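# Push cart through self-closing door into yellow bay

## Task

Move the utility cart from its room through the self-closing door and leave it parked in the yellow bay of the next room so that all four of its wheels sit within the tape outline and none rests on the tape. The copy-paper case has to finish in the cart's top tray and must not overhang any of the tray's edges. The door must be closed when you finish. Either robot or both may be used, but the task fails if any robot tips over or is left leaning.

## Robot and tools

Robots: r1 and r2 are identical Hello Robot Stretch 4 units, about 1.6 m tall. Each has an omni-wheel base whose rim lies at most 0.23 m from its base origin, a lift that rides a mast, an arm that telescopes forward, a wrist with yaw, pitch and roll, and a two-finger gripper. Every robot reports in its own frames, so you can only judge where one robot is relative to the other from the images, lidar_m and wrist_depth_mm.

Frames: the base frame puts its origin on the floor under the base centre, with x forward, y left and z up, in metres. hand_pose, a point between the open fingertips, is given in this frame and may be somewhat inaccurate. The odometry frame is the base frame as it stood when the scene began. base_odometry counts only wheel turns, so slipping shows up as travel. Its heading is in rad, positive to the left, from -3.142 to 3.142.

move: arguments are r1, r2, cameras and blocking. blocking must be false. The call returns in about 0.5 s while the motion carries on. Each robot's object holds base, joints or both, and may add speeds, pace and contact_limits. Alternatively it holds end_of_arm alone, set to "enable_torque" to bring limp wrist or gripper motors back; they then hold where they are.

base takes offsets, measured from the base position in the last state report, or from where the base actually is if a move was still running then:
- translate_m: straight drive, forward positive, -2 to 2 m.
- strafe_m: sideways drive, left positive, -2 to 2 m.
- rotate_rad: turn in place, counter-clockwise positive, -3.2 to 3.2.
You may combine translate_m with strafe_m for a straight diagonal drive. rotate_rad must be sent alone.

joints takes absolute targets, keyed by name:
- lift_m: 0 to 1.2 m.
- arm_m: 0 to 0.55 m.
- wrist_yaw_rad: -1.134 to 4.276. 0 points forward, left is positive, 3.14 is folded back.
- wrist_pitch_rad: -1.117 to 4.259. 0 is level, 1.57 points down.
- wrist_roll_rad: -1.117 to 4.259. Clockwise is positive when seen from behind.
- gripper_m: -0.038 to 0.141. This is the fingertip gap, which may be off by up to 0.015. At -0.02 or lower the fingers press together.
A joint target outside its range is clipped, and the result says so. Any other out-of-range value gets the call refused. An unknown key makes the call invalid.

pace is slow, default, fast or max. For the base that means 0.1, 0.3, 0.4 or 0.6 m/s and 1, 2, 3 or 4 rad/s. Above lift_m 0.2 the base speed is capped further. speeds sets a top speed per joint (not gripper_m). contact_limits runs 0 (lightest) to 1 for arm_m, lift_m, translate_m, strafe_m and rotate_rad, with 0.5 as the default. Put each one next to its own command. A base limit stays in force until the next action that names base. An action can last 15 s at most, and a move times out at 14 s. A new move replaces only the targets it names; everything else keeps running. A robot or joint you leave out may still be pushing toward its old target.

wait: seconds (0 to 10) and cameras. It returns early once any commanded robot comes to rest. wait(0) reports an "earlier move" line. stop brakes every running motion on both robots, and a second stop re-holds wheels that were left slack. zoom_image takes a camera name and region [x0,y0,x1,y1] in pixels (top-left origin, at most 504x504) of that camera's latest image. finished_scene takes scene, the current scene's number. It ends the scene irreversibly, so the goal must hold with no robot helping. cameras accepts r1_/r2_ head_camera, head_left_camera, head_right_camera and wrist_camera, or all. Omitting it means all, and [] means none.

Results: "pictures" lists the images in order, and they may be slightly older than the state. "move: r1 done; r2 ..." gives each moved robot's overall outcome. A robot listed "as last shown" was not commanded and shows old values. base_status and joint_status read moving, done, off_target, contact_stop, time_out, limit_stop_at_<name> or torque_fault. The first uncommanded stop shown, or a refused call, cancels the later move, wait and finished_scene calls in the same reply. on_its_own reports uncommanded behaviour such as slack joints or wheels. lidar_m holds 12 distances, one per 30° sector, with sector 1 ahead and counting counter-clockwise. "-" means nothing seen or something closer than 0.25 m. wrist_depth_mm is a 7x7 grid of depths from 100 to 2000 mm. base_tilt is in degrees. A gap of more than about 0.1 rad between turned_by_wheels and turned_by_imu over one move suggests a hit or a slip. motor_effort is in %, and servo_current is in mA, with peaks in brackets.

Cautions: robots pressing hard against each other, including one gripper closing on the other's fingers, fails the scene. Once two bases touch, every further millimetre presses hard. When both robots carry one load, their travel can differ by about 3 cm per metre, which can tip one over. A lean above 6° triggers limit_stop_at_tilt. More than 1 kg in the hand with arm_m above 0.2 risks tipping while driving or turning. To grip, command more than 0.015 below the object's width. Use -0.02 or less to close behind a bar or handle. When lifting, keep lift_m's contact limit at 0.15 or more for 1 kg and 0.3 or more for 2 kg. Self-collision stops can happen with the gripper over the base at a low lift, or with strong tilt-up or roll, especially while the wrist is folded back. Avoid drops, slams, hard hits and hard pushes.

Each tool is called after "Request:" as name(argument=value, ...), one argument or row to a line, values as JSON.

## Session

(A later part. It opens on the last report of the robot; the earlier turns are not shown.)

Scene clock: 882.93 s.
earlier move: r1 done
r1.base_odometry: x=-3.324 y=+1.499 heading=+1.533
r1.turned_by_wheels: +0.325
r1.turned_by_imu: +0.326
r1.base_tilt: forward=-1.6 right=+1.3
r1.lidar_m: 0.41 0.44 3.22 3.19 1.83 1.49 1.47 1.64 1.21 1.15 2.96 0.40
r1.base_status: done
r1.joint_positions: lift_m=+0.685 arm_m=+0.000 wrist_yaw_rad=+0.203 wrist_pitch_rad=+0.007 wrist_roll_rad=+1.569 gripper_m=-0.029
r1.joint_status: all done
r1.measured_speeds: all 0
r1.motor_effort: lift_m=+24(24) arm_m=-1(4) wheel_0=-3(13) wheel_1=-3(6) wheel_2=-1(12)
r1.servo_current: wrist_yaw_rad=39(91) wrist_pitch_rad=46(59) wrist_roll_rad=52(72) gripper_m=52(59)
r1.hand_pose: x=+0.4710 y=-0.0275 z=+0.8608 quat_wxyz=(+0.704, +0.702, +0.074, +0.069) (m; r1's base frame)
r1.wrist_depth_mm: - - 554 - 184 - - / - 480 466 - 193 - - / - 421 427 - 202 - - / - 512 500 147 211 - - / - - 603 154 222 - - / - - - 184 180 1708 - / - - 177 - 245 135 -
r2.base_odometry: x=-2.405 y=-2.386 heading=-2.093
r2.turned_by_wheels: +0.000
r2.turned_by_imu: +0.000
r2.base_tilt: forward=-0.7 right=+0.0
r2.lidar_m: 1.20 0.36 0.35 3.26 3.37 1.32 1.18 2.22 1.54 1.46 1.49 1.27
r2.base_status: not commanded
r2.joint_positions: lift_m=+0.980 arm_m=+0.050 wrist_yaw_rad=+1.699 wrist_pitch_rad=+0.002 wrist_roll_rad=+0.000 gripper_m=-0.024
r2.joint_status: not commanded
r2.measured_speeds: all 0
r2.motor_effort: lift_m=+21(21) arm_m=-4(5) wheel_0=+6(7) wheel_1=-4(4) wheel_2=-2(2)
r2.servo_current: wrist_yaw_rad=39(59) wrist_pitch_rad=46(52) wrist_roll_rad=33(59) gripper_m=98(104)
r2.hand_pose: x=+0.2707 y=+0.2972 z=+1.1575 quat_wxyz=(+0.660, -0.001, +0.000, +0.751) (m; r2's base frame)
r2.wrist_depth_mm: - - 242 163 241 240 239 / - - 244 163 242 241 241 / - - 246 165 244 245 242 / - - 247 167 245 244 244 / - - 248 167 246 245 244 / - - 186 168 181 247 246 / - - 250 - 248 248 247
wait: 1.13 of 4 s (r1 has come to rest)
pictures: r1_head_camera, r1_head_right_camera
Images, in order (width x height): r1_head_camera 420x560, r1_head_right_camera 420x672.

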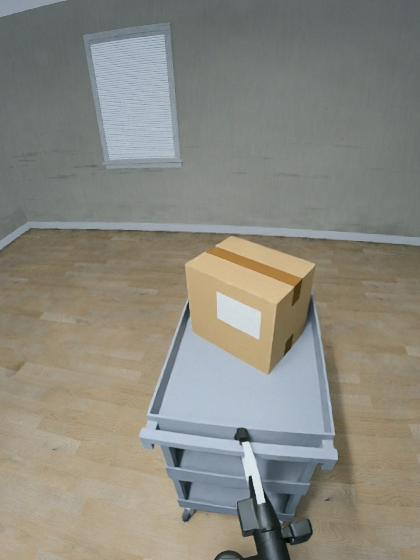

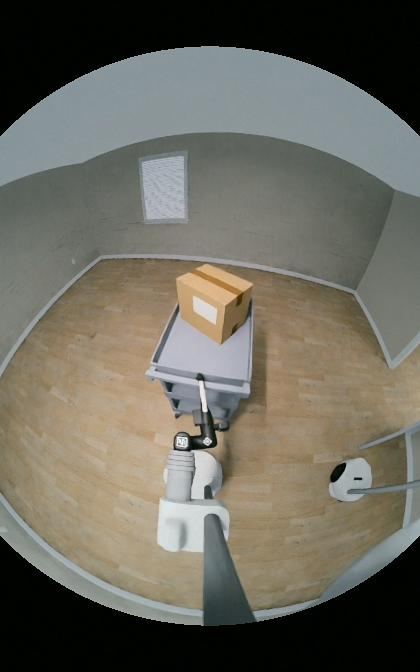

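Request:
move(
  blocking=false,
  r1={"base":{"translate_m":0.14,"strafe_m":-0.35},"joints":{"wrist_yaw_rad":0.65},"pace":"slow","speeds":{"wrist_yaw_rad":0.12}},
  cameras=[],
)

Request:
wait(
  seconds=8,
  cameras=[],
)

Request:
move(
  blocking=false,
  r1={"base":{"rotate_rad":0.45},"joints":{"wrist_yaw_rad":0.2},"pace":"slow","speeds":{"wrist_yaw_rad":0.4}},
  cameras=[],
)

Request:
wait(
  seconds=4,
  cameras=["r1_head_camera"],
)

Request:
move(
  blocking=false,
  r1={"base":{"translate_m":0.14,"strafe_m":-0.35},"joints":{"wrist_yaw_rad":0.65},"pace":"slow","speeds":{"wrist_yaw_rad":0.12}},
  cameras=[],
)

Request:
wait(
  seconds=8,
  cameras=[],
)

Request:
move(
  blocking=false,
  r1={"base":{"rotate_rad":0.45},"joints":{"wrist_yaw_rad":0.2},"pace":"slow","speeds":{"wrist_yaw_rad":0.4}},
  cameras=[],
)

Request:
wait(
  seconds=4,
  cameras=["r1_head_camera","r1_head_right_camera","r2_head_camera"],
)

Scene clock: 899.70 s.
move: r1 moving
r1.base_odometry: x=-3.312 y=+1.503 heading=+1.533
r1.turned_by_wheels: +0.000
r1.turned_by_imu: +0.000
r1.base_tilt: forward=-1.6 right=+1.3
r1.lidar_m: 0.39 0.45 3.23 3.20 1.85 1.49 1.47 1.67 1.20 1.14 2.94 0.41
r1.base_status: translate_m moving; strafe_m moving
r1.joint_positions: lift_m=+0.685 arm_m=+0.000 wrist_yaw_rad=+0.250 wrist_pitch_rad=+0.007 wrist_roll_rad=+1.569 gripper_m=-0.029
r1.joint_status: wrist_yaw_rad moving
r1.measured_speeds: translate_m=+0.018 strafe_m=-0.045 rotate_rad=+0.001 lift_m=+0.000 arm_m=+0.000 wrist_yaw_rad=+0.120 wrist_pitch_rad=+0.000 wrist_roll_rad=+0.000
r1.motor_effort: lift_m=+24(24) arm_m=-3(4) wheel_0=+8(8) wheel_1=-5(7) wheel_2=-5(5)
r1.servo_current: wrist_yaw_rad=59(85) wrist_pitch_rad=46(59) wrist_roll_rad=39(59) gripper_m=46(65)
r1.hand_pose: x=+0.4719 y=-0.0134 z=+0.8608 quat_wxyz=(+0.703, +0.701, +0.090, +0.086) (m; r1's base frame)
r1.wrist_depth_mm: - - 535 121 180 - - / - 445 445 - 189 - - / - 427 433 - 198 - - / - 544 504 - 208 - - / - - 615 152 220 - - / - - - 185 181 1756 - / - - 177 134 247 135 -
r2: as last shown
r2.base_tilt: forward=-0.6 right=+0.1
r2.lidar_m: 1.19 0.35 0.36 3.30 3.36 1.30 1.16 2.21 1.52 1.46 1.47 1.28
r2.motor_effort: lift_m=+21(21) arm_m=-4(4) wheel_0=+6(7) wheel_1=-3(4) wheel_2=-1(2)
r2.servo_current: wrist_yaw_rad=39(59) wrist_pitch_rad=39(46) wrist_roll_rad=46(59) gripper_m=104(104)
r2.wrist_depth_mm: - - 243 163 241 241 239 / - - 244 163 242 242 240 / - - 246 165 243 242 242 / - - 248 167 246 244 243 / - - 248 167 246 245 246 / - - 187 168 181 247 246 / - - 251 - 249 248 247
pictures: none
No camera images: "cameras" was empty.

Scene clock: 904.23 s.
earlier move: r1 done
r1.base_odometry: x=-2.969 y=+1.626 heading=+1.533
r1.turned_by_wheels: +0.000
r1.turned_by_imu: -0.001
r1.base_tilt: forward=-1.6 right=+1.2
r1.lidar_m: 0.40 0.39 3.53 3.52 2.09 1.68 1.67 1.84 0.85 0.91 2.55 0.42
r1.base_status: done
r1.joint_positions: lift_m=+0.685 arm_m=+0.000 wrist_yaw_rad=+0.649 wrist_pitch_rad=+0.007 wrist_roll_rad=+1.569 gripper_m=-0.029
r1.joint_status: all done
r1.measured_speeds: all 0
r1.motor_effort: lift_m=+24(24) arm_m=+4(4) wheel_0=+2(10) wheel_1=-4(7) wheel_2=-2(6)
r1.servo_current: wrist_yaw_rad=46(85) wrist_pitch_rad=59(59) wrist_roll_rad=39(65) gripper_m=59(65)
r1.hand_pose: x=+0.4534 y=+0.1047 z=+0.8608 quat_wxyz=(+0.672, +0.669, +0.228, +0.224) (m; r1's base frame)
r1.wrist_depth_mm: - 421 421 102 158 159 - / - 392 397 109 170 170 - / - 477 459 - 183 - - / - - 585 - 199 - - / - - - - 216 1708 - / - - - 185 181 1576 - / - - 177 147 257 135 1281
r2.base_odometry: x=-2.405 y=-2.386 heading=-2.093
r2.turned_by_wheels: +0.000
r2.turned_by_imu: +0.001
r2.base_tilt: forward=-0.7 right=+0.1
r2.lidar_m: 1.21 0.33 0.33 3.29 3.40 0.93 0.88 2.21 1.54 1.45 1.50 1.29
r2.base_status: not commanded
r2.joint_positions: lift_m=+0.980 arm_m=+0.050 wrist_yaw_rad=+1.699 wrist_pitch_rad=+0.002 wrist_roll_rad=+0.000 gripper_m=-0.024
r2.joint_status: not commanded
r2.measured_speeds: all 0
r2.motor_effort: lift_m=+21(21) arm_m=-4(5) wheel_0=+7(7) wheel_1=-4(4) wheel_2=-1(2)
r2.servo_current: wrist_yaw_rad=46(59) wrist_pitch_rad=39(46) wrist_roll_rad=52(65) gripper_m=104(111)
r2.hand_pose: x=+0.2707 y=+0.2972 z=+1.1575 quat_wxyz=(+0.660, -0.001, +0.000, +0.751) (m; r2's base frame)
r2.wrist_depth_mm: - - 243 163 241 240 239 / - - 245 163 242 242 241 / - - 245 165 244 243 242 / - - 247 167 246 244 244 / - - 249 167 246 245 245 / - - 187 168 181 246 246 / - - 251 - 249 248 247
wait: 4.53 of 8 s (r1 has come to rest)
pictures: none
No camera images: "cameras" was empty.

Scene clock: 904.73 s.
move: r1 moving
r1.base_odometry: x=-2.969 y=+1.626 heading=+1.659
r1.turned_by_wheels: +0.126
r1.turned_by_imu: +0.126
r1.base_tilt: forward=-1.5 right=+1.3
r1.lidar_m: 0.41 0.41 3.53 3.26 1.89 1.65 1.68 2.01 0.87 1.24 2.69 0.41
r1.base_status: rotate_rad moving
r1.joint_positions: lift_m=+0.685 arm_m=+0.000 wrist_yaw_rad=+0.483 wrist_pitch_rad=+0.007 wrist_roll_rad=+1.569 gripper_m=-0.029
r1.joint_status: wrist_yaw_rad moving
r1.measured_speeds: translate_m=-0.001 strafe_m=+0.000 rotate_rad=+0.488 lift_m=+0.000 arm_m=+0.000 wrist_yaw_rad=-0.401 wrist_pitch_rad=+0.000 wrist_roll_rad=+0.000
r1.motor_effort: lift_m=+24(24) arm_m=+4(4) wheel_0=-5(7) wheel_1=-4(6) wheel_2=-7(8)
r1.servo_current: wrist_yaw_rad=46(91) wrist_pitch_rad=46(59) wrist_roll_rad=59(65) gripper_m=52(59)
r1.hand_pose: x=+0.4669 y=+0.0566 z=+0.8608 quat_wxyz=(+0.688, +0.685, +0.171, +0.167) (m; r1's base frame)
r1.wrist_depth_mm: - 452 455 110 166 167 - / - 399 402 117 176 178 - / - 442 445 121 187 - - / - - 549 133 202 - - / - - - - 216 - - / - - - - 181 1576 - / - - 176 134 252 135 1229
r2: as last shown
r2.turned_by_imu: +0.000
r2.lidar_m: 1.20 0.35 0.35 3.28 3.39 0.94 0.88 2.19 1.53 1.45 1.51 1.29
r2.motor_effort: lift_m=+21(21) arm_m=-4(4) wheel_0=+6(7) wheel_1=-4(4) wheel_2=-2(2)
r2.servo_current: wrist_yaw_rad=39(65) wrist_pitch_rad=39(46) wrist_roll_rad=46(59) gripper_m=104(111)
r2.wrist_depth_mm: - - 243 163 241 241 240 / - - 244 164 243 242 240 / - - 245 166 243 242 242 / - - 246 167 245 245 244 / - - 249 167 247 246 245 / - - 186 168 181 247 245 / - - 251 - 249 247 247
pictures: none
No camera images: "cameras" was empty.

Scene clock: 905.87 s.
earlier move: r1 done
r1.base_odometry: x=-2.969 y=+1.626 heading=+1.982
r1.turned_by_wheels: +0.323
r1.turned_by_imu: +0.324
r1.base_tilt: forward=-1.6 right=+1.3
r1.lidar_m: 0.44 0.48 3.51 2.21 1.71 1.66 1.76 0.88 0.87 2.58 3.12 0.35
r1.base_status: done
r1.joint_positions: lift_m=+0.685 arm_m=+0.000 wrist_yaw_rad=+0.203 wrist_pitch_rad=+0.007 wrist_roll_rad=+1.569 gripper_m=-0.029
r1.joint_status: all done
r1.measured_speeds: all 0
r1.motor_effort: lift_m=+24(24) arm_m=-2(4) wheel_0=-4(12) wheel_1=-4(6) wheel_2=-4(9)
r1.servo_current: wrist_yaw_rad=46(91) wrist_pitch_rad=52(59) wrist_roll_rad=52(72) gripper_m=52(59)
r1.hand_pose: x=+0.4710 y=-0.0275 z=+0.8608 quat_wxyz=(+0.704, +0.702, +0.074, +0.069) (m; r1's base frame)
r1.wrist_depth_mm: - 377 382 - 149 150 - / - 394 394 103 161 162 - / - 508 492 108 176 - - / - - 647 119 193 - - / - - - - 212 1708 - / - - - 155 181 1576 - / - - 177 144 264 135 1281
r2.base_odometry: x=-2.405 y=-2.386 heading=-2.093
r2.turned_by_wheels: +0.000
r2.turned_by_imu: +0.000
r2.base_tilt: forward=-0.6 right=+0.1
r2.lidar_m: 1.22 0.33 0.33 3.28 3.38 0.92 0.86 2.20 1.56 1.46 1.50 1.30
r2.base_status: not commanded
r2.joint_positions: lift_m=+0.980 arm_m=+0.050 wrist_yaw_rad=+1.699 wrist_pitch_rad=+0.002 wrist_roll_rad=+0.000 gripper_m=-0.024
r2.joint_status: not commanded
r2.measured_speeds: all 0
r2.motor_effort: lift_m=+21(21) arm_m=-4(5) wheel_0=+6(7) wheel_1=-4(4) wheel_2=-2(2)
r2.servo_current: wrist_yaw_rad=39(65) wrist_pitch_rad=39(46) wrist_roll_rad=59(59) gripper_m=104(111)
r2.hand_pose: x=+0.2707 y=+0.2972 z=+1.1575 quat_wxyz=(+0.660, -0.001, +0.000, +0.751) (m; r2's base frame)
r2.wrist_depth_mm: - - 243 163 242 240 240 / - - 245 163 242 241 240 / - - 245 166 244 244 242 / - - 248 167 245 245 244 / - - 248 167 247 246 244 / - - 186 168 181 246 246 / - - 251 - 249 248 247
wait: 1.13 of 4 s (r1 has come to rest)
pictures: r1_head_camera
Images, in order (width x height): r1_head_camera 420x560.

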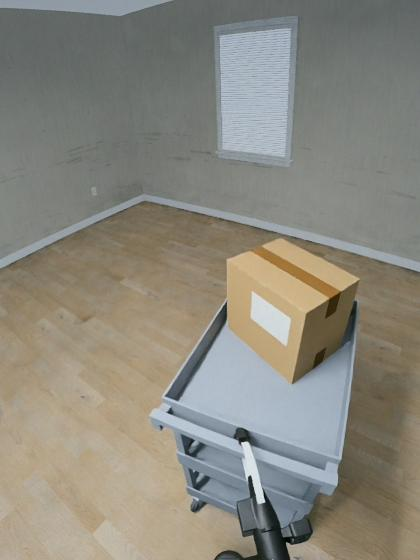

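Scene clock: 906.37 s.
move: r1 moving
r1.base_odometry: x=-2.960 y=+1.635 heading=+1.982
r1.turned_by_wheels: +0.000
r1.turned_by_imu: +0.000
r1.base_tilt: forward=-1.6 right=+1.3
r1.lidar_m: 0.42 0.48 3.53 2.23 1.71 1.65 1.78 0.85 0.87 2.56 3.11 0.36
r1.base_status: translate_m moving; strafe_m moving
r1.joint_positions: lift_m=+0.685 arm_m=+0.000 wrist_yaw_rad=+0.250 wrist_pitch_rad=+0.007 wrist_roll_rad=+1.569 gripper_m=-0.029
r1.joint_status: wrist_yaw_rad moving
r1.measured_speeds: translate_m=+0.018 strafe_m=-0.046 rotate_rad=-0.001 lift_m=+0.000 arm_m=+0.000 wrist_yaw_rad=+0.120 wrist_pitch_rad=+0.000 wrist_roll_rad=+0.000
r1.motor_effort: lift_m=+24(24) arm_m=+5(5) wheel_0=+8(11) wheel_1=-5(6) wheel_2=-6(10)
r1.servo_current: wrist_yaw_rad=59(78) wrist_pitch_rad=59(59) wrist_roll_rad=46(59) gripper_m=52(59)
r1.hand_pose: x=+0.4719 y=-0.0134 z=+0.8608 quat_wxyz=(+0.703, +0.701, +0.090, +0.086) (m; r1's base frame)
r1.wrist_depth_mm: - 368 368 - 148 147 - / - 397 404 - 159 160 - / - 554 500 104 175 172 - / - - - 116 193 - - / - - - - 214 1576 - / - - - 159 182 1618 508 / - - 175 138 176 133 1229
r2: as last shown
r2.base_tilt: forward=-0.7 right=+0.0
r2.lidar_m: 1.21 0.34 0.36 3.28 3.39 0.90 0.86 2.21 1.56 1.45 1.50 1.28
r2.motor_effort: lift_m=+21(21) arm_m=-4(5) wheel_0=+6(7) wheel_1=-4(4) wheel_2=-1(2)
r2.servo_current: wrist_yaw_rad=46(59) wrist_pitch_rad=39(46) wrist_roll_rad=46(52) gripper_m=104(104)
r2.wrist_depth_mm: - - 243 163 241 240 239 / - - 245 163 243 242 240 / - - 245 166 243 242 242 / - - 246 167 244 244 243 / - - 249 167 247 245 244 / - - 187 168 181 246 247 / - - 251 - 249 248 247
pictures: none
No camera images: "cameras" was empty.

Scene clock: 910.90 s.
earlier move: r1 done
r1.base_odometry: x=-2.704 y=+1.894 heading=+1.982
r1.turned_by_wheels: +0.000
r1.turned_by_imu: -0.001
r1.base_tilt: forward=-1.6 right=+1.2
r1.lidar_m: 0.35 0.46 3.70 2.62 2.03 1.95 0.87 0.78 1.05 2.25 2.78 0.37
r1.base_status: done
r1.joint_positions: lift_m=+0.685 arm_m=+0.000 wrist_yaw_rad=+0.646 wrist_pitch_rad=+0.007 wrist_roll_rad=+1.569 gripper_m=-0.029
r1.joint_status: all done
r1.measured_speeds: all 0
r1.motor_effort: lift_m=+24(24) arm_m=+4(5) wheel_0=+4(12) wheel_1=-3(7) wheel_2=-1(10)
r1.servo_current: wrist_yaw_rad=85(85) wrist_pitch_rad=52(59) wrist_roll_rad=65(65) gripper_m=59(59)
r1.hand_pose: x=+0.4538 y=+0.1037 z=+0.8608 quat_wxyz=(+0.672, +0.669, +0.226, +0.222) (m; r1's base frame)
r1.wrist_depth_mm: - - - - - - - / - - - - - - - / - - - - - - - / - - - - - - - / - - - - - - 1281 / - - - - - 404 433 / - - 177 103 - 1430 1229
r2.base_odometry: x=-2.405 y=-2.386 heading=-2.093
r2.turned_by_wheels: +0.000
r2.turned_by_imu: +0.001
r2.base_tilt: forward=-0.7 right=+0.1
r2.lidar_m: 1.20 0.34 0.35 3.28 1.52 0.79 - 2.20 1.53 1.44 1.50 1.29
r2.base_status: not commanded
r2.joint_positions: lift_m=+0.980 arm_m=+0.050 wrist_yaw_rad=+1.699 wrist_pitch_rad=+0.002 wrist_roll_rad=+0.000 gripper_m=-0.024
r2.joint_status: not commanded
r2.measured_speeds: all 0
r2.motor_effort: lift_m=+21(21) arm_m=-4(5) wheel_0=+6(7) wheel_1=-4(4) wheel_2=-2(2)
r2.servo_current: wrist_yaw_rad=39(59) wrist_pitch_rad=39(52) wrist_roll_rad=59(59) gripper_m=104(104)
r2.hand_pose: x=+0.2707 y=+0.2972 z=+1.1575 quat_wxyz=(+0.660, -0.001, +0.000, +0.751) (m; r2's base frame)
r2.wrist_depth_mm: - - 242 163 241 240 239 / - - 244 163 242 241 240 / - - 246 165 244 243 242 / - - 246 167 244 243 243 / - - 248 167 247 245 245 / - - 187 168 181 248 247 / - - 251 - 249 248 248
wait: 4.53 of 8 s (r1 has come to rest)
pictures: none
No camera images: "cameras" was empty.

Scene clock: 911.40 s.
move: r1 moving
r1.base_odometry: x=-2.704 y=+1.894 heading=+2.107
r1.turned_by_wheels: +0.125
r1.turned_by_imu: +0.125
r1.base_tilt: forward=-1.6 right=+1.3
r1.lidar_m: 0.39 0.47 3.72 2.38 2.01 1.98 0.79 0.79 1.86 2.33 2.76 0.37
r1.base_status: rotate_rad moving
r1.joint_positions: lift_m=+0.685 arm_m=+0.000 wrist_yaw_rad=+0.480 wrist_pitch_rad=+0.007 wrist_roll_rad=+1.569 gripper_m=-0.029
r1.joint_status: wrist_yaw_rad moving
r1.measured_speeds: translate_m=+0.001 strafe_m=-0.002 rotate_rad=+0.484 lift_m=+0.000 arm_m=+0.000 wrist_yaw_rad=-0.443 wrist_pitch_rad=+0.000 wrist_roll_rad=+0.000
r1.motor_effort: lift_m=+24(24) arm_m=+4(5) wheel_0=-8(8) wheel_1=-6(7) wheel_2=-7(7)
r1.servo_current: wrist_yaw_rad=72(72) wrist_pitch_rad=46(59) wrist_roll_rad=39(65) gripper_m=59(59)
r1.hand_pose: x=+0.4670 y=+0.0556 z=+0.8608 quat_wxyz=(+0.688, +0.686, +0.170, +0.166) (m; r1's base frame)
r1.wrist_depth_mm: - 397 - - - - - / - - - - - - - / - - - - - - - / - - - - - - - / - - - - - 1618 1308 / - - - - 166 1537 404 / - - 177 115 - 1464 1255
r2: as last shown
r2.turned_by_imu: +0.000
r2.base_tilt: forward=-0.7 right=+0.0
r2.lidar_m: 1.21 0.33 0.34 3.29 1.51 0.78 - 2.19 1.55 1.45 1.50 1.26
r2.motor_effort: lift_m=+21(21) arm_m=-4(4) wheel_0=+6(7) wheel_1=-3(4) wheel_2=-2(2)
r2.servo_current: wrist_yaw_rad=46(46) wrist_pitch_rad=46(46) wrist_roll_rad=59(59) gripper_m=104(104)
r2.wrist_depth_mm: - - 243 163 241 240 239 / - - 244 164 242 242 240 / - - 247 166 243 243 242 / - - 248 167 245 243 245 / - - 248 167 246 245 245 / - - 186 168 181 247 246 / - - 251 - 249 246 248
pictures: none
No camera images: "cameras" was empty.

Scene clock: 912.53 s.
earlier move: r1 done
r1.base_odometry: x=-2.704 y=+1.894 heading=+2.431
r1.turned_by_wheels: +0.324
r1.turned_by_imu: +0.324
r1.base_tilt: forward=-1.6 right=+1.3
r1.lidar_m: 0.43 3.72 2.81 2.07 1.98 2.06 0.78 1.06 2.26 2.84 2.73 0.32
r1.base_status: done
r1.joint_positions: lift_m=+0.685 arm_m=+0.000 wrist_yaw_rad=+0.201 wrist_pitch_rad=+0.007 wrist_roll_rad=+1.569 gripper_m=-0.029
r1.joint_status: all done
r1.measured_speeds: all 0
r1.motor_effort: lift_m=+24(24) arm_m=-4(5) wheel_0=-4(16) wheel_1=-3(10) wheel_2=-3(10)
r1.servo_current: wrist_yaw_rad=46(72) wrist_pitch_rad=39(65) wrist_roll_rad=46(65) gripper_m=59(65)
r1.hand_pose: x=+0.4709 y=-0.0282 z=+0.8608 quat_wxyz=(+0.705, +0.703, +0.073, +0.068) (m; r1's base frame)
r1.wrist_depth_mm: - - - - - - - / - - - - - - - / - - - - - - - / - - - - - - - / - - - - - - 1308 / - - - - - 407 407 / - - 177 103 - 1464 1205
r2.base_odometry: x=-2.405 y=-2.386 heading=-2.093
r2.turned_by_wheels: +0.000
r2.turned_by_imu: +0.000
r2.base_tilt: forward=-0.7 right=+0.0
r2.lidar_m: 1.21 0.35 0.35 3.29 1.63 0.77 - 2.20 1.54 1.45 1.49 1.28
r2.base_status: not commanded
r2.joint_positions: lift_m=+0.980 arm_m=+0.050 wrist_yaw_rad=+1.699 wrist_pitch_rad=+0.002 wrist_roll_rad=+0.000 gripper_m=-0.024
r2.joint_status: not commanded
r2.measured_speeds: all 0
r2.motor_effort: lift_m=+21(21) arm_m=-4(4) wheel_0=+6(7) wheel_1=-4(4) wheel_2=-2(2)
r2.servo_current: wrist_yaw_rad=46(59) wrist_pitch_rad=39(46) wrist_roll_rad=46(59) gripper_m=98(111)
r2.hand_pose: x=+0.2707 y=+0.2972 z=+1.1575 quat_wxyz=(+0.660, -0.001, +0.000, +0.751) (m; r2's base frame)
r2.wrist_depth_mm: - - 243 162 240 240 239 / - - 245 163 242 242 240 / - - 246 165 244 242 242 / - - 248 167 245 245 243 / - - 248 167 245 246 245 / - - 186 169 182 247 246 / - - 251 - 249 248 247
wait: 1.13 of 4 s (r1 has come to rest)
pictures: r1_head_camera, r1_head_right_camera, r2_head_camera
Images, in order (width x height): r1_head_camera 420x560, r1_head_right_camera 420x672, r2_head_camera 420x560.

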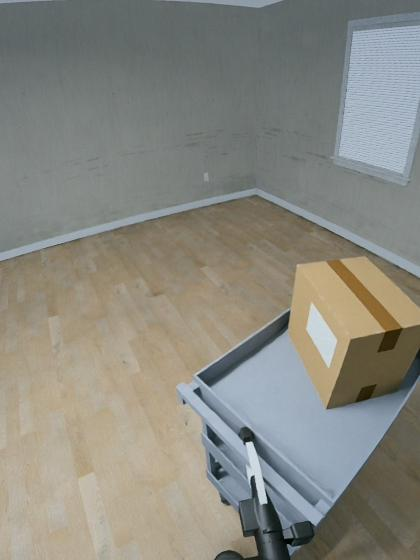

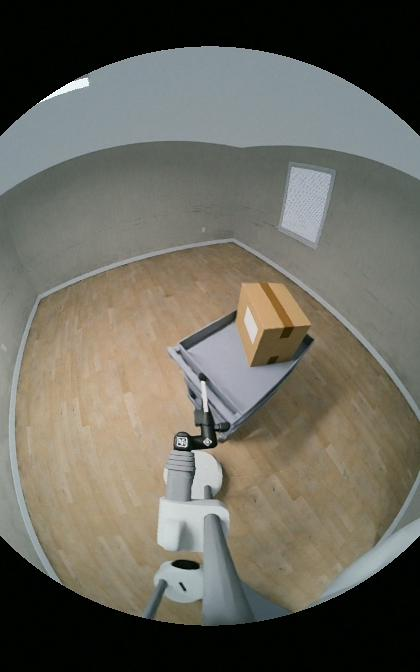

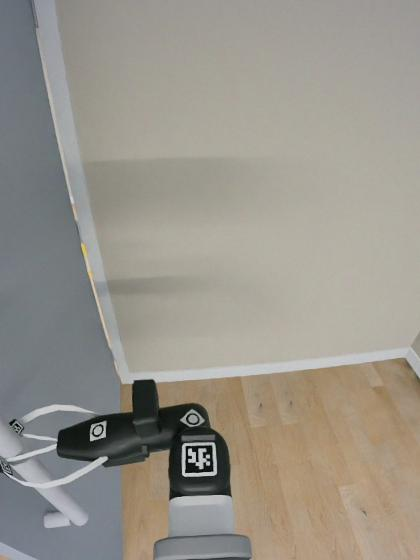

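Request:
move(
  blocking=false,
  r1={"base":{"rotate_rad":0.4},"joints":{"wrist_yaw_rad":-0.2},"pace":"slow","speeds":{"wrist_yaw_rad":0.4}},
  cameras=[],
)

Request:
wait(
  seconds=4,
  cameras=["r1_head_camera","r1_head_right_camera","r1_head_left_camera","r1_wrist_camera"],
)

Scene clock: 930.77 s.
move: r1 moving
r1.base_odometry: x=-2.704 y=+1.894 heading=+2.556
r1.turned_by_wheels: +0.125
r1.turned_by_imu: +0.126
r1.base_tilt: forward=-1.6 right=+1.3
r1.lidar_m: 0.45 3.72 2.53 2.01 1.97 0.81 0.78 1.25 2.27 2.77 0.42 0.31
r1.base_status: rotate_rad moving
r1.joint_positions: lift_m=+0.685 arm_m=+0.000 wrist_yaw_rad=+0.028 wrist_pitch_rad=+0.007 wrist_roll_rad=+1.569 gripper_m=-0.029
r1.joint_status: wrist_yaw_rad moving
r1.measured_speeds: translate_m=+0.000 strafe_m=-0.002 rotate_rad=+0.483 lift_m=+0.000 arm_m=+0.000 wrist_yaw_rad=-0.446 wrist_pitch_rad=+0.000 wrist_roll_rad=+0.000
r1.motor_effort: lift_m=+24(24) arm_m=-4(4) wheel_0=-12(12) wheel_1=-8(8) wheel_2=-8(8)
r1.servo_current: wrist_yaw_rad=39(78) wrist_pitch_rad=52(52) wrist_roll_rad=33(59) gripper_m=59(59)
r1.hand_pose: x=+0.4616 y=-0.0793 z=+0.8608 quat_wxyz=(+0.708, +0.706, +0.012, +0.008) (m; r1's base frame)
r1.wrist_depth_mm: - 397 - - - - - / - - - - - - - / - - - - - - - / - - - - - 525 - / - - - - - 1618 1281 / - - - 116 173 1537 407 / - - 183 - 179 1499 1229
r2: as last shown
r2.base_tilt: forward=-0.6 right=+0.0
r2.lidar_m: 1.20 0.34 0.34 3.28 1.63 0.78 - 2.23 1.54 1.44 1.51 1.28
r2.motor_effort: lift_m=+21(21) arm_m=-4(4) wheel_0=+7(7) wheel_1=-4(4) wheel_2=-2(2)
r2.servo_current: wrist_yaw_rad=39(59) wrist_pitch_rad=39(46) wrist_roll_rad=33(59) gripper_m=98(111)
r2.wrist_depth_mm: - - 243 163 240 239 239 / - - 243 163 241 242 240 / - - 246 165 244 243 242 / - - 247 167 245 244 242 / - - 248 168 246 246 245 / - - 186 168 181 246 246 / - - 251 - 248 247 249
pictures: none
No camera images: "cameras" was empty.

Scene clock: 931.83 s.
earlier move: r1 done
r1.base_odometry: x=-2.704 y=+1.894 heading=+2.830
r1.turned_by_wheels: +0.273
r1.turned_by_imu: +0.274
r1.base_tilt: forward=-1.6 right=+1.3
r1.lidar_m: 0.50 3.30 2.13 1.98 2.00 0.77 0.91 2.24 2.62 2.73 0.30 0.29
r1.base_status: done
r1.joint_positions: lift_m=+0.685 arm_m=+0.000 wrist_yaw_rad=-0.203 wrist_pitch_rad=+0.007 wrist_roll_rad=+1.569 gripper_m=-0.029
r1.joint_status: all done
r1.measured_speeds: all 0
r1.motor_effort: lift_m=+24(24) arm_m=+4(4) wheel_0=-7(17) wheel_1=-4(10) wheel_2=-4(10)
r1.servo_current: wrist_yaw_rad=65(78) wrist_pitch_rad=46(59) wrist_roll_rad=33(59) gripper_m=52(65)
r1.hand_pose: x=+0.4358 y=-0.1436 z=+0.8608 quat_wxyz=(+0.704, +0.703, -0.069, -0.074) (m; r1's base frame)
r1.wrist_depth_mm: - - - - - - - / - - - - - - - / - - - - - - - / - - - - - - - / - - - - - - 1255 / - - - - - 407 410 / - - - 103 - 132 1229
r2.base_odometry: x=-2.405 y=-2.386 heading=-2.093
r2.turned_by_wheels: +0.000
r2.turned_by_imu: +0.000
r2.base_tilt: forward=-0.6 right=+0.1
r2.lidar_m: 1.21 0.35 0.35 3.28 1.63 0.80 - 2.21 1.54 1.45 1.49 1.28
r2.base_status: not commanded
r2.joint_positions: lift_m=+0.980 arm_m=+0.050 wrist_yaw_rad=+1.699 wrist_pitch_rad=+0.002 wrist_roll_rad=+0.000 gripper_m=-0.024
r2.joint_status: not commanded
r2.measured_speeds: all 0
r2.motor_effort: lift_m=+21(21) arm_m=-4(5) wheel_0=+6(7) wheel_1=-3(4) wheel_2=-2(2)
r2.servo_current: wrist_yaw_rad=39(65) wrist_pitch_rad=39(46) wrist_roll_rad=52(59) gripper_m=98(111)
r2.hand_pose: x=+0.2707 y=+0.2972 z=+1.1575 quat_wxyz=(+0.660, -0.001, +0.000, +0.751) (m; r2's base frame)
r2.wrist_depth_mm: - - 242 163 241 239 240 / - - 245 163 242 241 241 / - - 245 166 244 242 242 / - - 247 167 245 244 244 / - - 248 167 247 245 245 / - - 187 168 181 248 246 / - - 250 - 248 247 247
wait: 1.07 of 4 s (r1 has come to rest)
pictures: r1_head_camera, r1_head_left_camera, r1_head_right_camera, r1_wrist_camera
Images, in order (width x height): r1_head_camera 420x560, r1_head_left_camera 420x672, r1_head_right_camera 420x672, r1_wrist_camera 616x392.

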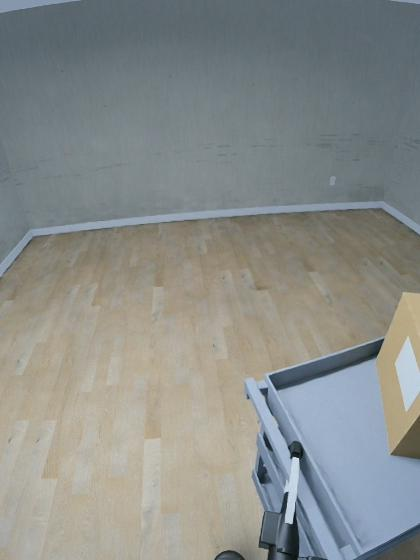

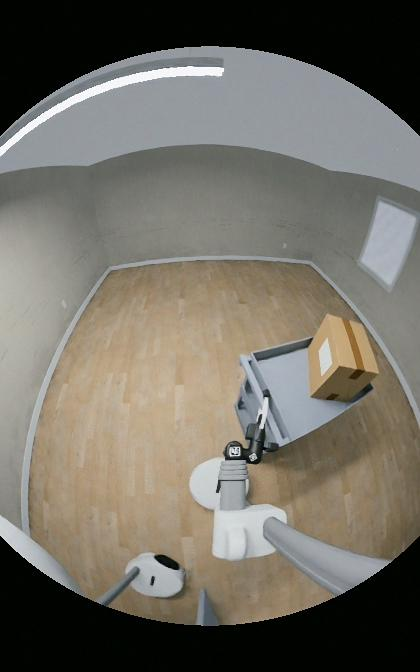

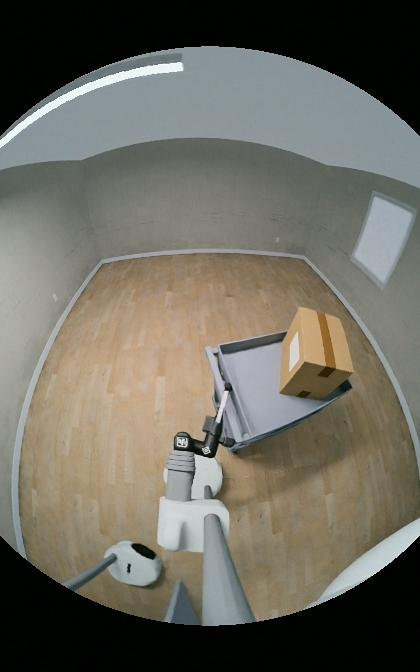

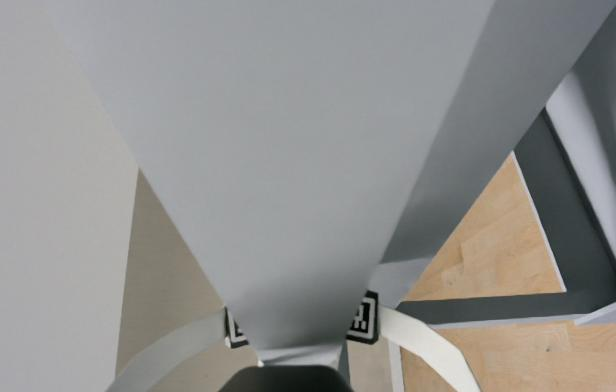

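Request:
wait(
  seconds=0,
  cameras=["r1_head_camera","r1_head_left_camera","r1_head_right_camera","r1_wrist_camera"],
)

Scene clock: 956.73 s.
r1.base_odometry: x=-2.704 y=+1.894 heading=+2.830
r1.turned_by_wheels: +0.000
r1.turned_by_imu: +0.000
r1.base_tilt: forward=-1.6 right=+1.3
r1.lidar_m: 0.48 3.27 2.14 1.98 1.99 0.79 0.86 2.26 2.60 2.75 0.31 0.31
r1.base_status: done
r1.joint_positions: lift_m=+0.685 arm_m=+0.000 wrist_yaw_rad=-0.203 wrist_pitch_rad=+0.007 wrist_roll_rad=+1.569 gripper_m=-0.029
r1.joint_status: all done
r1.measured_speeds: all 0
r1.motor_effort: lift_m=+24(24) arm_m=+4(4) wheel_0=-7(17) wheel_1=-4(10) wheel_2=-4(10)
r1.servo_current: wrist_yaw_rad=46(78) wrist_pitch_rad=46(59) wrist_roll_rad=52(59) gripper_m=59(65)
r1.hand_pose: x=+0.4358 y=-0.1436 z=+0.8608 quat_wxyz=(+0.704, +0.703, -0.069, -0.074) (m; r1's base frame)
r1.wrist_depth_mm: - - - - - - - / - - - - - - - / - - - - - - - / - - - - - - - / - - - - - - 1308 / - - - - - 407 404 / - - - 103 - 133 1255
r2.base_odometry: x=-2.405 y=-2.386 heading=-2.093
r2.turned_by_wheels: +0.000
r2.turned_by_imu: +0.000
r2.base_tilt: forward=-0.7 right=+0.0
r2.lidar_m: 1.22 0.35 0.36 3.28 1.63 0.76 - 2.20 1.54 1.45 1.49 1.31
r2.base_status: not commanded
r2.joint_positions: lift_m=+0.980 arm_m=+0.050 wrist_yaw_rad=+1.699 wrist_pitch_rad=+0.002 wrist_roll_rad=+0.000 gripper_m=-0.024
r2.joint_status: not commanded
r2.measured_speeds: all 0
r2.motor_effort: lift_m=+21(21) arm_m=-4(5) wheel_0=+6(7) wheel_1=-4(4) wheel_2=-1(2)
r2.servo_current: wrist_yaw_rad=46(65) wrist_pitch_rad=39(46) wrist_roll_rad=52(59) gripper_m=98(111)
r2.hand_pose: x=+0.2707 y=+0.2972 z=+1.1575 quat_wxyz=(+0.660, -0.001, +0.000, +0.751) (m; r2's base frame)
r2.wrist_depth_mm: - - 243 163 240 240 240 / - - 244 163 242 241 240 / - - 247 166 243 243 242 / - - 246 167 244 244 243 / - - 249 167 247 245 245 / - - 187 168 182 246 246 / - - 251 - 249 248 248
pictures: r1_head_camera, r1_head_left_camera, r1_head_right_camera, r1_wrist_camera
Images, in order (width x height): r1_head_camera 420x560, r1_head_left_camera 420x672, r1_head_right_camera 420x672, r1_wrist_camera 616x392.

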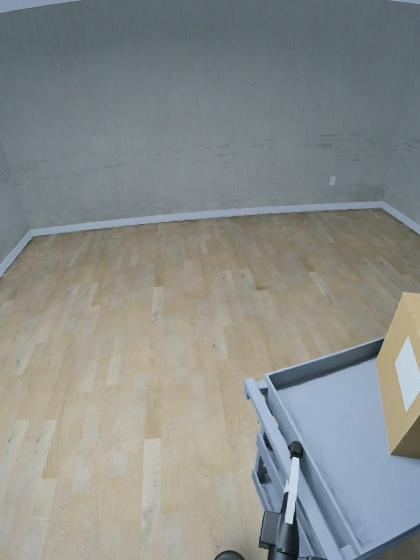

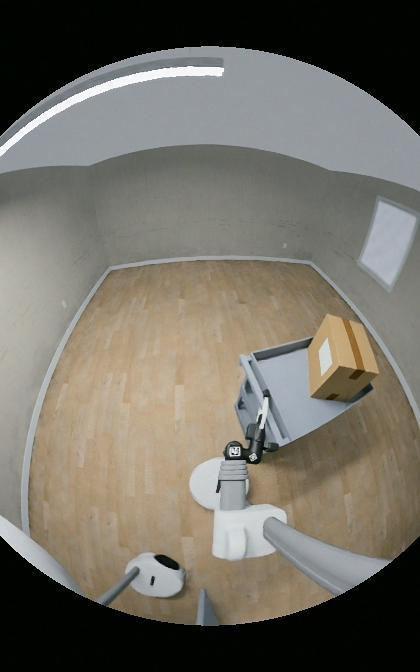

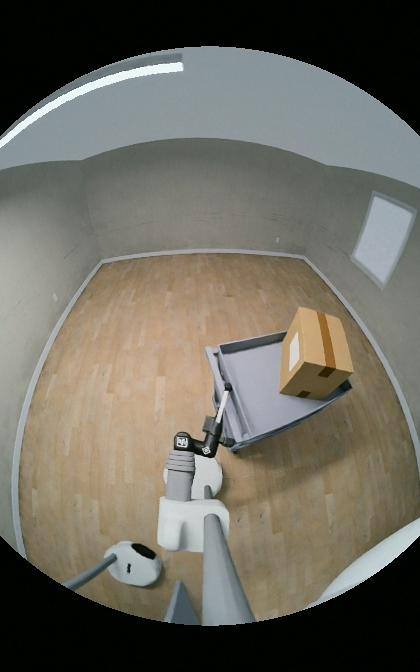

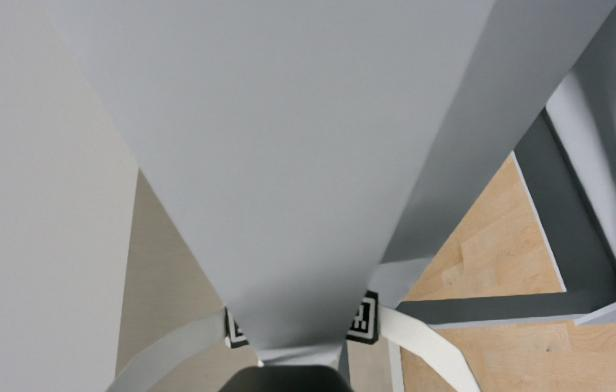

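Request:
move(
  r1={"base":{"translate_m":-0.25,"strafe_m":-0.04},"joints":{"wrist_yaw_rad":-0.3},"speeds":{"wrist_yaw_rad":0.1},"pace":"slow"},
  blocking=false,
  cameras=[],
)

Request:
wait(
  seconds=6,
  cameras=["r1_head_left_camera","r1_head_right_camera","r1_wrist_camera"],
)

Scene clock: 973.33 s.
move: r1 moving
r1.base_odometry: x=-2.692 y=+1.892 heading=+2.829
r1.turned_by_wheels: -0.001
r1.turned_by_imu: -0.001
r1.base_tilt: forward=-1.6 right=+1.3
r1.lidar_m: 0.49 3.27 2.15 1.98 2.02 0.79 0.88 2.25 2.63 2.77 0.30 0.31
r1.base_status: translate_m moving; strafe_m moving
r1.joint_positions: lift_m=+0.685 arm_m=+0.000 wrist_yaw_rad=-0.241 wrist_pitch_rad=+0.007 wrist_roll_rad=+1.569 gripper_m=-0.029
r1.joint_status: wrist_yaw_rad moving
r1.measured_speeds: translate_m=-0.049 strafe_m=-0.008 rotate_rad=-0.002 lift_m=+0.000 arm_m=+0.000 wrist_yaw_rad=-0.100 wrist_pitch_rad=+0.000 wrist_roll_rad=+0.000
r1.motor_effort: lift_m=+24(24) arm_m=+4(4) wheel_0=-8(10) wheel_1=-6(8) wheel_2=+7(7)
r1.servo_current: wrist_yaw_rad=52(65) wrist_pitch_rad=46(52) wrist_roll_rad=59(59) gripper_m=52(59)
r1.hand_pose: x=+0.4301 y=-0.1537 z=+0.8608 quat_wxyz=(+0.702, +0.701, -0.083, -0.087) (m; r1's base frame)
r1.wrist_depth_mm: - - - - - - - / - - - - - - - / - - - - - - - / - - - - - - - / - - - - - 1537 1281 / - - - - - 402 407 / - - 174 108 176 132 1229
r2: as last shown
r2.base_tilt: forward=-0.7 right=+0.1
r2.lidar_m: 1.20 0.34 0.35 3.27 1.64 0.80 - 2.23 1.57 1.46 1.49 1.27
r2.motor_effort: lift_m=+21(21) arm_m=-4(4) wheel_0=+6(7) wheel_1=-3(4) wheel_2=-2(2)
r2.servo_current: wrist_yaw_rad=39(52) wrist_pitch_rad=39(46) wrist_roll_rad=39(52) gripper_m=104(104)
r2.wrist_depth_mm: - - 242 162 241 239 239 / - - 244 164 243 242 241 / - - 246 165 244 243 242 / - - 247 167 245 245 243 / - - 249 167 246 246 245 / - - 186 168 181 248 247 / - - 251 - 250 248 248
pictures: none
No camera images: "cameras" was empty.

Scene clock: 976.63 s.
earlier move: r1 done
r1.base_odometry: x=-2.454 y=+1.856 heading=+2.830
r1.turned_by_wheels: +0.001
r1.turned_by_imu: +0.001
r1.base_tilt: forward=-1.6 right=+1.3
r1.lidar_m: 0.43 3.33 2.16 1.98 0.66 0.59 0.82 2.03 2.30 2.74 0.34 0.32
r1.base_status: done
r1.joint_positions: lift_m=+0.685 arm_m=+0.000 wrist_yaw_rad=-0.296 wrist_pitch_rad=+0.007 wrist_roll_rad=+1.569 gripper_m=-0.029
r1.joint_status: all done
r1.measured_speeds: all 0
r1.motor_effort: lift_m=+24(24) arm_m=-4(4) wheel_0=-1(10) wheel_1=-2(8) wheel_2=+4(9)
r1.servo_current: wrist_yaw_rad=52(104) wrist_pitch_rad=46(59) wrist_roll_rad=59(72) gripper_m=52(65)
r1.hand_pose: x=+0.4213 y=-0.1677 z=+0.8608 quat_wxyz=(+0.700, +0.699, -0.102, -0.107) (m; r1's base frame)
r1.wrist_depth_mm: - 389 389 - 151 153 - / - 387 392 103 164 165 - / - 504 480 111 179 - - / - - 627 121 197 - - / - - - - 216 1618 - / - - - - 229 1661 521 / - - 178 154 176 1576 1205
r2.base_odometry: x=-2.405 y=-2.386 heading=-2.093
r2.turned_by_wheels: +0.000
r2.turned_by_imu: +0.000
r2.base_tilt: forward=-0.7 right=+0.0
r2.lidar_m: 1.20 0.35 0.33 3.29 0.60 0.61 - 2.23 1.54 1.44 1.49 1.28
r2.base_status: not commanded
r2.joint_positions: lift_m=+0.980 arm_m=+0.050 wrist_yaw_rad=+1.699 wrist_pitch_rad=+0.002 wrist_roll_rad=+0.000 gripper_m=-0.024
r2.joint_status: not commanded
r2.measured_speeds: all 0
r2.motor_effort: lift_m=+21(21) arm_m=-4(5) wheel_0=+6(7) wheel_1=-3(4) wheel_2=-2(2)
r2.servo_current: wrist_yaw_rad=46(59) wrist_pitch_rad=39(52) wrist_roll_rad=52(59) gripper_m=104(111)
r2.hand_pose: x=+0.2707 y=+0.2972 z=+1.1575 quat_wxyz=(+0.660, -0.001, +0.000, +0.751) (m; r2's base frame)
r2.wrist_depth_mm: - - 242 163 241 241 239 / - - 244 164 242 242 240 / - - 245 165 244 243 242 / - - 248 167 245 245 243 / - - 248 167 246 245 246 / - - 187 168 181 247 246 / - - 251 - 249 248 246
wait: 3.30 of 6 s (r1 has come to rest)
pictures: r1_head_left_camera, r1_head_right_camera, r1_wrist_camera
Images, in order (width x height): r1_head_left_camera 420x672, r1_head_right_camera 420x672, r1_wrist_camera 616x392.

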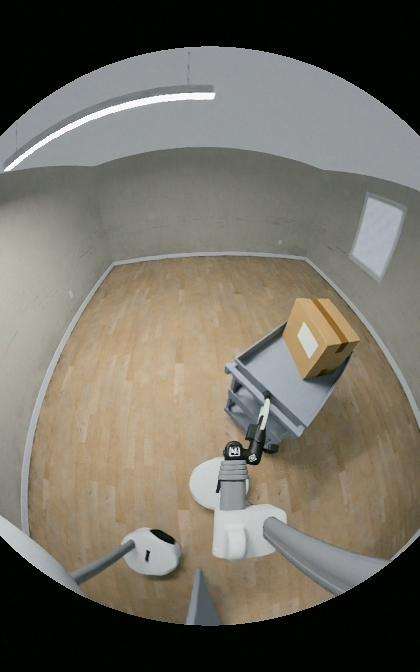

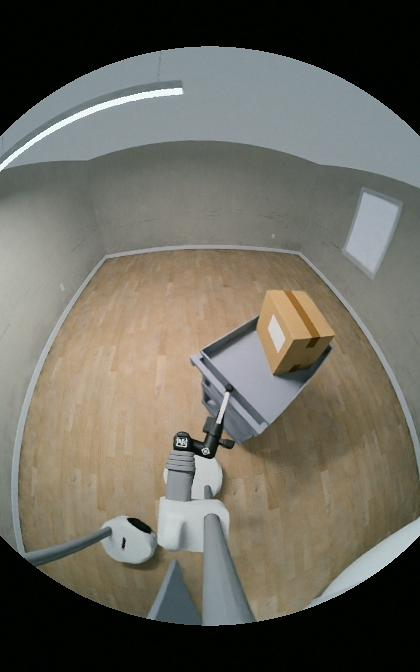

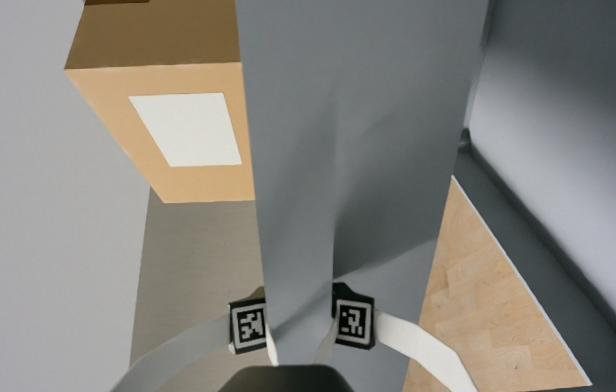

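Request:
move(
  r1={"base":{"translate_m":-0.2,"strafe_m":-0.22},"pace":"slow"},
  blocking=false,
  cameras=[],
)

Request:
wait(
  seconds=6,
  cameras=["r1_head_left_camera","r1_head_right_camera","r1_wrist_camera"],
)

Request:
move(
  r1={"base":{"rotate_rad":0.1},"joints":{"wrist_yaw_rad":-0.3},"speeds":{"wrist_yaw_rad":0.1},"pace":"slow"},
  blocking=false,
  cameras=[],
)

Request:
wait(
  seconds=4,
  cameras=["r1_head_left_camera","r1_head_right_camera","r1_head_camera","r1_wrist_camera"],
)

Scene clock: 1019.23 s.
move: r1 moving
r1.base_odometry: x=-2.443 y=+1.862 heading=+2.831
r1.turned_by_wheels: +0.001
r1.turned_by_imu: +0.001
r1.base_tilt: forward=-1.6 right=+1.2
r1.lidar_m: 0.44 3.29 2.14 1.98 0.61 0.59 0.82 2.03 2.32 2.75 0.32 0.34
r1.base_status: translate_m moving; strafe_m moving
r1.joint_positions: lift_m=+0.685 arm_m=+0.000 wrist_yaw_rad=-0.296 wrist_pitch_rad=+0.007 wrist_roll_rad=+1.569 gripper_m=-0.029
r1.joint_status: not commanded
r1.measured_speeds: translate_m=-0.034 strafe_m=-0.037 rotate_rad=-0.001 lift_m=+0.000 arm_m=+0.000 wrist_yaw_rad=+0.000 wrist_pitch_rad=+0.000 wrist_roll_rad=+0.000
r1.motor_effort: lift_m=+24(24) arm_m=-4(4) wheel_0=+9(9) wheel_1=-4(6) wheel_2=+9(10)
r1.servo_current: wrist_yaw_rad=39(59) wrist_pitch_rad=52(52) wrist_roll_rad=72(72) gripper_m=59(59)
r1.hand_pose: x=+0.4213 y=-0.1677 z=+0.8608 quat_wxyz=(+0.700, +0.699, -0.102, -0.107) (m; r1's base frame)
r1.wrist_depth_mm: - 394 392 - 152 153 - / - 387 389 105 165 165 - / - 496 480 112 180 - - / - - 627 - 196 - - / - - - - 216 1756 - / - - - - 230 1661 517 / - - 177 154 163 1397 1229
r2: as last shown
r2.lidar_m: 1.18 0.34 0.34 3.24 0.62 0.60 - 2.19 1.56 1.47 1.51 1.29
r2.motor_effort: lift_m=+21(21) arm_m=-4(4) wheel_0=+6(7) wheel_1=-3(4) wheel_2=-2(2)
r2.servo_current: wrist_yaw_rad=59(59) wrist_pitch_rad=46(46) wrist_roll_rad=46(59) gripper_m=104(104)
r2.wrist_depth_mm: - - 243 163 241 240 240 / - - 244 163 243 242 240 / - - 246 166 244 242 242 / - - 246 167 245 245 244 / - - 248 167 247 245 245 / - - 187 168 181 248 246 / - - 250 - 250 247 247
pictures: none
No camera images: "cameras" was empty.

Scene clock: 1022.97 s.
earlier move: r1 done
r1.base_odometry: x=-2.196 y=+2.004 heading=+2.831
r1.turned_by_wheels: +0.000
r1.turned_by_imu: -0.001
r1.base_tilt: forward=-1.6 right=+1.3
r1.lidar_m: 0.41 3.60 2.37 2.18 0.59 0.66 0.93 1.74 2.03 2.54 0.42 0.38
r1.base_status: done
r1.joint_positions: lift_m=+0.685 arm_m=+0.000 wrist_yaw_rad=-0.296 wrist_pitch_rad=+0.007 wrist_roll_rad=+1.569 gripper_m=-0.029
r1.joint_status: not commanded
r1.measured_speeds: all 0
r1.motor_effort: lift_m=+24(24) arm_m=-4(4) wheel_0=+5(10) wheel_1=-2(8) wheel_2=+4(10)
r1.servo_current: wrist_yaw_rad=59(72) wrist_pitch_rad=46(59) wrist_roll_rad=52(72) gripper_m=52(65)
r1.hand_pose: x=+0.4213 y=-0.1677 z=+0.8608 quat_wxyz=(+0.700, +0.699, -0.102, -0.107) (m; r1's base frame)
r1.wrist_depth_mm: - - - 156 213 1618 1229 / - - - 157 216 - - / - 504 484 217 220 - - / - 469 459 163 224 - - / - - 521 167 229 - - / - - 564 182 231 - - / - - 177 156 236 - -
r2.base_odometry: x=-2.405 y=-2.386 heading=-2.093
r2.turned_by_wheels: +0.000
r2.turned_by_imu: +0.001
r2.base_tilt: forward=-0.7 right=+0.0
r2.lidar_m: 1.20 0.35 0.35 3.30 0.62 1.11 - 2.24 1.57 1.45 1.50 1.27
r2.base_status: not commanded
r2.joint_positions: lift_m=+0.980 arm_m=+0.050 wrist_yaw_rad=+1.699 wrist_pitch_rad=+0.002 wrist_roll_rad=+0.000 gripper_m=-0.024
r2.joint_status: not commanded
r2.measured_speeds: all 0
r2.motor_effort: lift_m=+21(21) arm_m=-4(5) wheel_0=+6(7) wheel_1=-4(4) wheel_2=-1(2)
r2.servo_current: wrist_yaw_rad=52(65) wrist_pitch_rad=39(46) wrist_roll_rad=46(59) gripper_m=98(111)
r2.hand_pose: x=+0.2707 y=+0.2972 z=+1.1575 quat_wxyz=(+0.660, -0.001, +0.000, +0.751) (m; r2's base frame)
r2.wrist_depth_mm: - - 243 163 241 240 238 / - - 245 163 241 242 240 / - - 245 165 244 244 243 / - - 247 167 245 243 243 / - - 249 167 247 245 245 / - - 187 168 181 246 246 / 1537 809 251 - 249 247 248
wait: 3.73 of 6 s (r1 has come to rest)
pictures: r1_head_left_camera, r1_head_right_camera, r1_wrist_camera
Images, in order (width x height): r1_head_left_camera 420x672, r1_head_right_camera 420x672, r1_wrist_camera 616x392.

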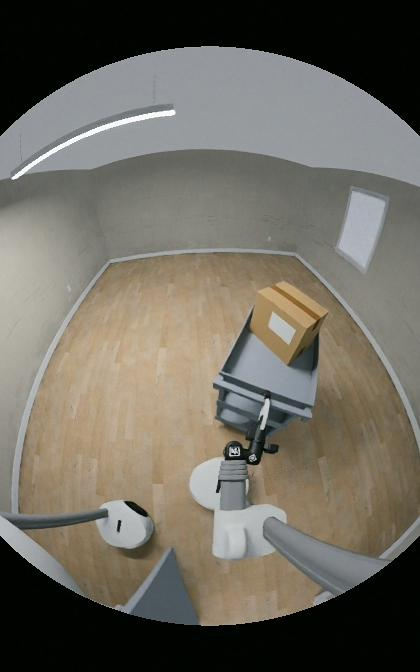

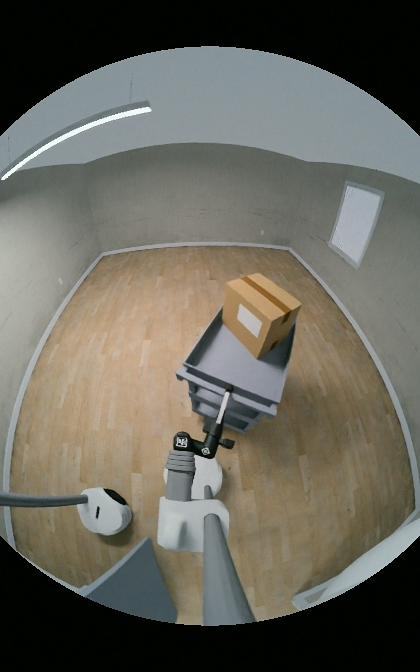

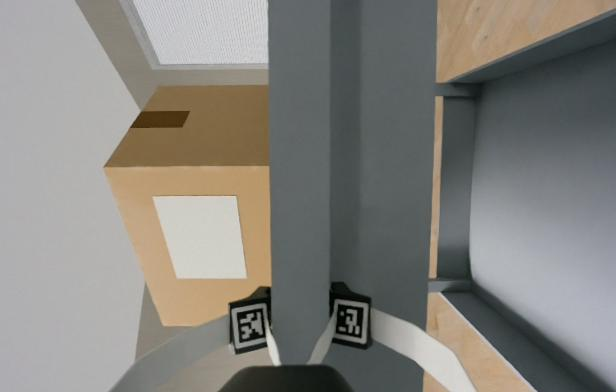

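Scene clock: 1023.47 s.
move: r1 moving
r1.base_odometry: x=-2.196 y=+2.004 heading=+2.921
r1.turned_by_wheels: +0.090
r1.turned_by_imu: +0.090
r1.base_tilt: forward=-1.6 right=+1.3
r1.lidar_m: 0.41 3.20 2.29 2.15 0.59 0.69 1.13 1.73 2.21 2.56 0.39 0.36
r1.base_status: rotate_rad moving
r1.joint_positions: lift_m=+0.685 arm_m=+0.000 wrist_yaw_rad=-0.303 wrist_pitch_rad=+0.007 wrist_roll_rad=+1.569 gripper_m=-0.029
r1.joint_status: all done
r1.measured_speeds: translate_m=+0.001 strafe_m=+0.001 rotate_rad=+0.153 lift_m=+0.000 arm_m=+0.000 wrist_yaw_rad=+0.000 wrist_pitch_rad=+0.000 wrist_roll_rad=+0.000
r1.motor_effort: lift_m=+24(24) arm_m=-4(4) wheel_0=-9(9) wheel_1=-2(7) wheel_2=-4(7)
r1.servo_current: wrist_yaw_rad=59(59) wrist_pitch_rad=52(52) wrist_roll_rad=59(59) gripper_m=52(59)
r1.hand_pose: x=+0.4200 y=-0.1696 z=+0.8608 quat_wxyz=(+0.699, +0.699, -0.104, -0.109) (m; r1's base frame)
r1.wrist_depth_mm: - - - - 208 1576 - / - - 569 154 213 - - / - 477 452 214 218 - - / - 480 469 162 222 - - / - - 544 166 229 - - / - - 585 181 181 1708 - / - - 178 174 241 - -
r2: as last shown
r2.turned_by_imu: +0.000
r2.lidar_m: 1.20 0.33 0.35 3.29 0.61 1.10 - 2.22 1.55 1.44 1.49 1.28
r2.motor_effort: lift_m=+21(21) arm_m=-4(4) wheel_0=+6(7) wheel_1=-4(4) wheel_2=-1(2)
r2.servo_current: wrist_yaw_rad=59(59) wrist_pitch_rad=39(46) wrist_roll_rad=46(59) gripper_m=98(104)
r2.wrist_depth_mm: - - 242 163 240 241 239 / - - 244 163 243 241 241 / - - 245 165 245 243 242 / - - 247 167 246 245 243 / - - 248 167 247 245 245 / - - 186 168 181 247 246 / 1537 809 251 - 249 247 246
pictures: none
No camera images: "cameras" was empty.

Scene clock: 1023.90 s.
earlier move: r1 done
r1.base_odometry: x=-2.196 y=+2.004 heading=+2.930
r1.turned_by_wheels: +0.009
r1.turned_by_imu: +0.009
r1.base_tilt: forward=-1.6 right=+1.3
r1.lidar_m: 0.41 3.20 2.27 0.73 0.60 0.68 1.16 1.75 2.21 2.55 0.39 0.38
r1.base_status: done
r1.joint_positions: lift_m=+0.685 arm_m=+0.000 wrist_yaw_rad=-0.303 wrist_pitch_rad=+0.007 wrist_roll_rad=+1.569 gripper_m=-0.029
r1.joint_status: all done
r1.measured_speeds: all 0
r1.motor_effort: lift_m=+24(24) arm_m=-4(4) wheel_0=-4(9) wheel_1=-3(7) wheel_2=-2(7)
r1.servo_current: wrist_yaw_rad=52(59) wrist_pitch_rad=46(52) wrist_roll_rad=65(65) gripper_m=46(59)
r1.hand_pose: x=+0.4201 y=-0.1694 z=+0.8608 quat_wxyz=(+0.699, +0.699, -0.104, -0.109) (m; r1's base frame)
r1.wrist_depth_mm: - - - 146 202 1537 - / - - 535 149 207 - - / - 462 445 153 213 - - / - 484 473 158 220 - - / - - 549 163 228 - - / - - 609 179 232 1756 - / - - 178 161 242 544 -
r2.base_odometry: x=-2.405 y=-2.386 heading=-2.093
r2.turned_by_wheels: +0.000
r2.turned_by_imu: +0.000
r2.base_tilt: forward=-0.7 right=+0.0
r2.lidar_m: 1.20 0.32 0.32 3.26 0.59 1.11 - 2.22 1.54 1.46 1.51 1.29
r2.base_status: not commanded
r2.joint_positions: lift_m=+0.980 arm_m=+0.050 wrist_yaw_rad=+1.699 wrist_pitch_rad=+0.002 wrist_roll_rad=+0.000 gripper_m=-0.024
r2.joint_status: not commanded
r2.measured_speeds: all 0
r2.motor_effort: lift_m=+21(21) arm_m=-4(4) wheel_0=+6(7) wheel_1=-3(4) wheel_2=-1(2)
r2.servo_current: wrist_yaw_rad=39(59) wrist_pitch_rad=46(46) wrist_roll_rad=39(59) gripper_m=104(104)
r2.hand_pose: x=+0.2707 y=+0.2972 z=+1.1575 quat_wxyz=(+0.660, -0.001, +0.000, +0.751) (m; r2's base frame)
r2.wrist_depth_mm: - - 243 163 240 240 239 / - - 245 163 244 242 241 / - - 246 165 244 243 242 / - - 247 167 246 244 243 / - - 249 168 247 245 244 / - - 187 168 181 247 246 / - 820 251 - 250 247 247
wait: 0.43 of 4 s (r1 has come to rest)
pictures: r1_head_camera, r1_head_left_camera, r1_head_right_camera, r1_wrist_camera
Images, in order (width x height): r1_head_camera 420x560, r1_head_left_camera 420x672, r1_head_right_camera 420x672, r1_wrist_camera 616x392.

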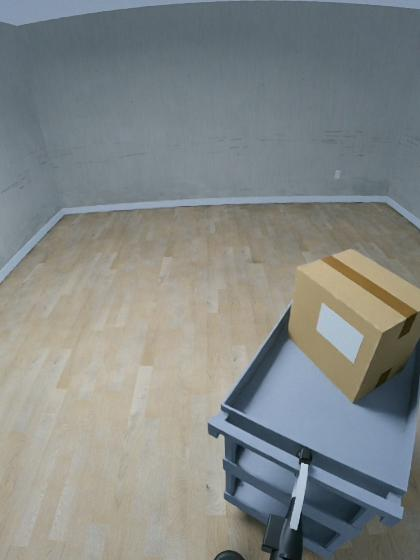

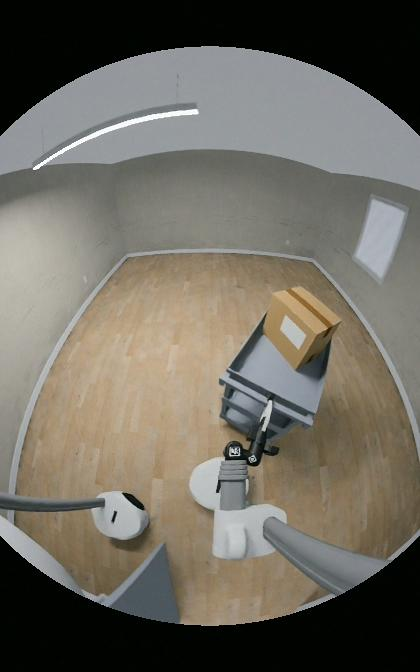

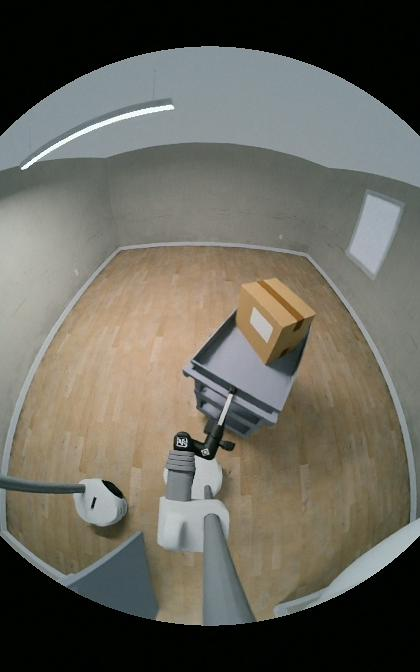

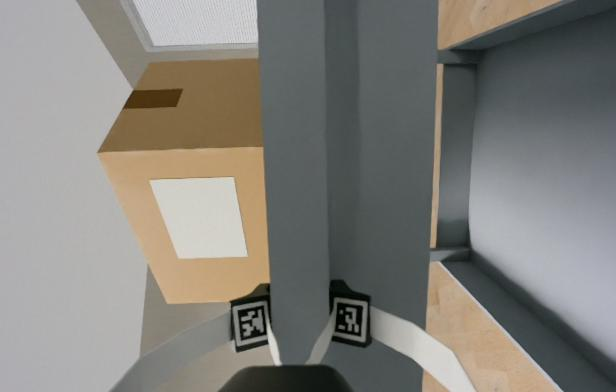

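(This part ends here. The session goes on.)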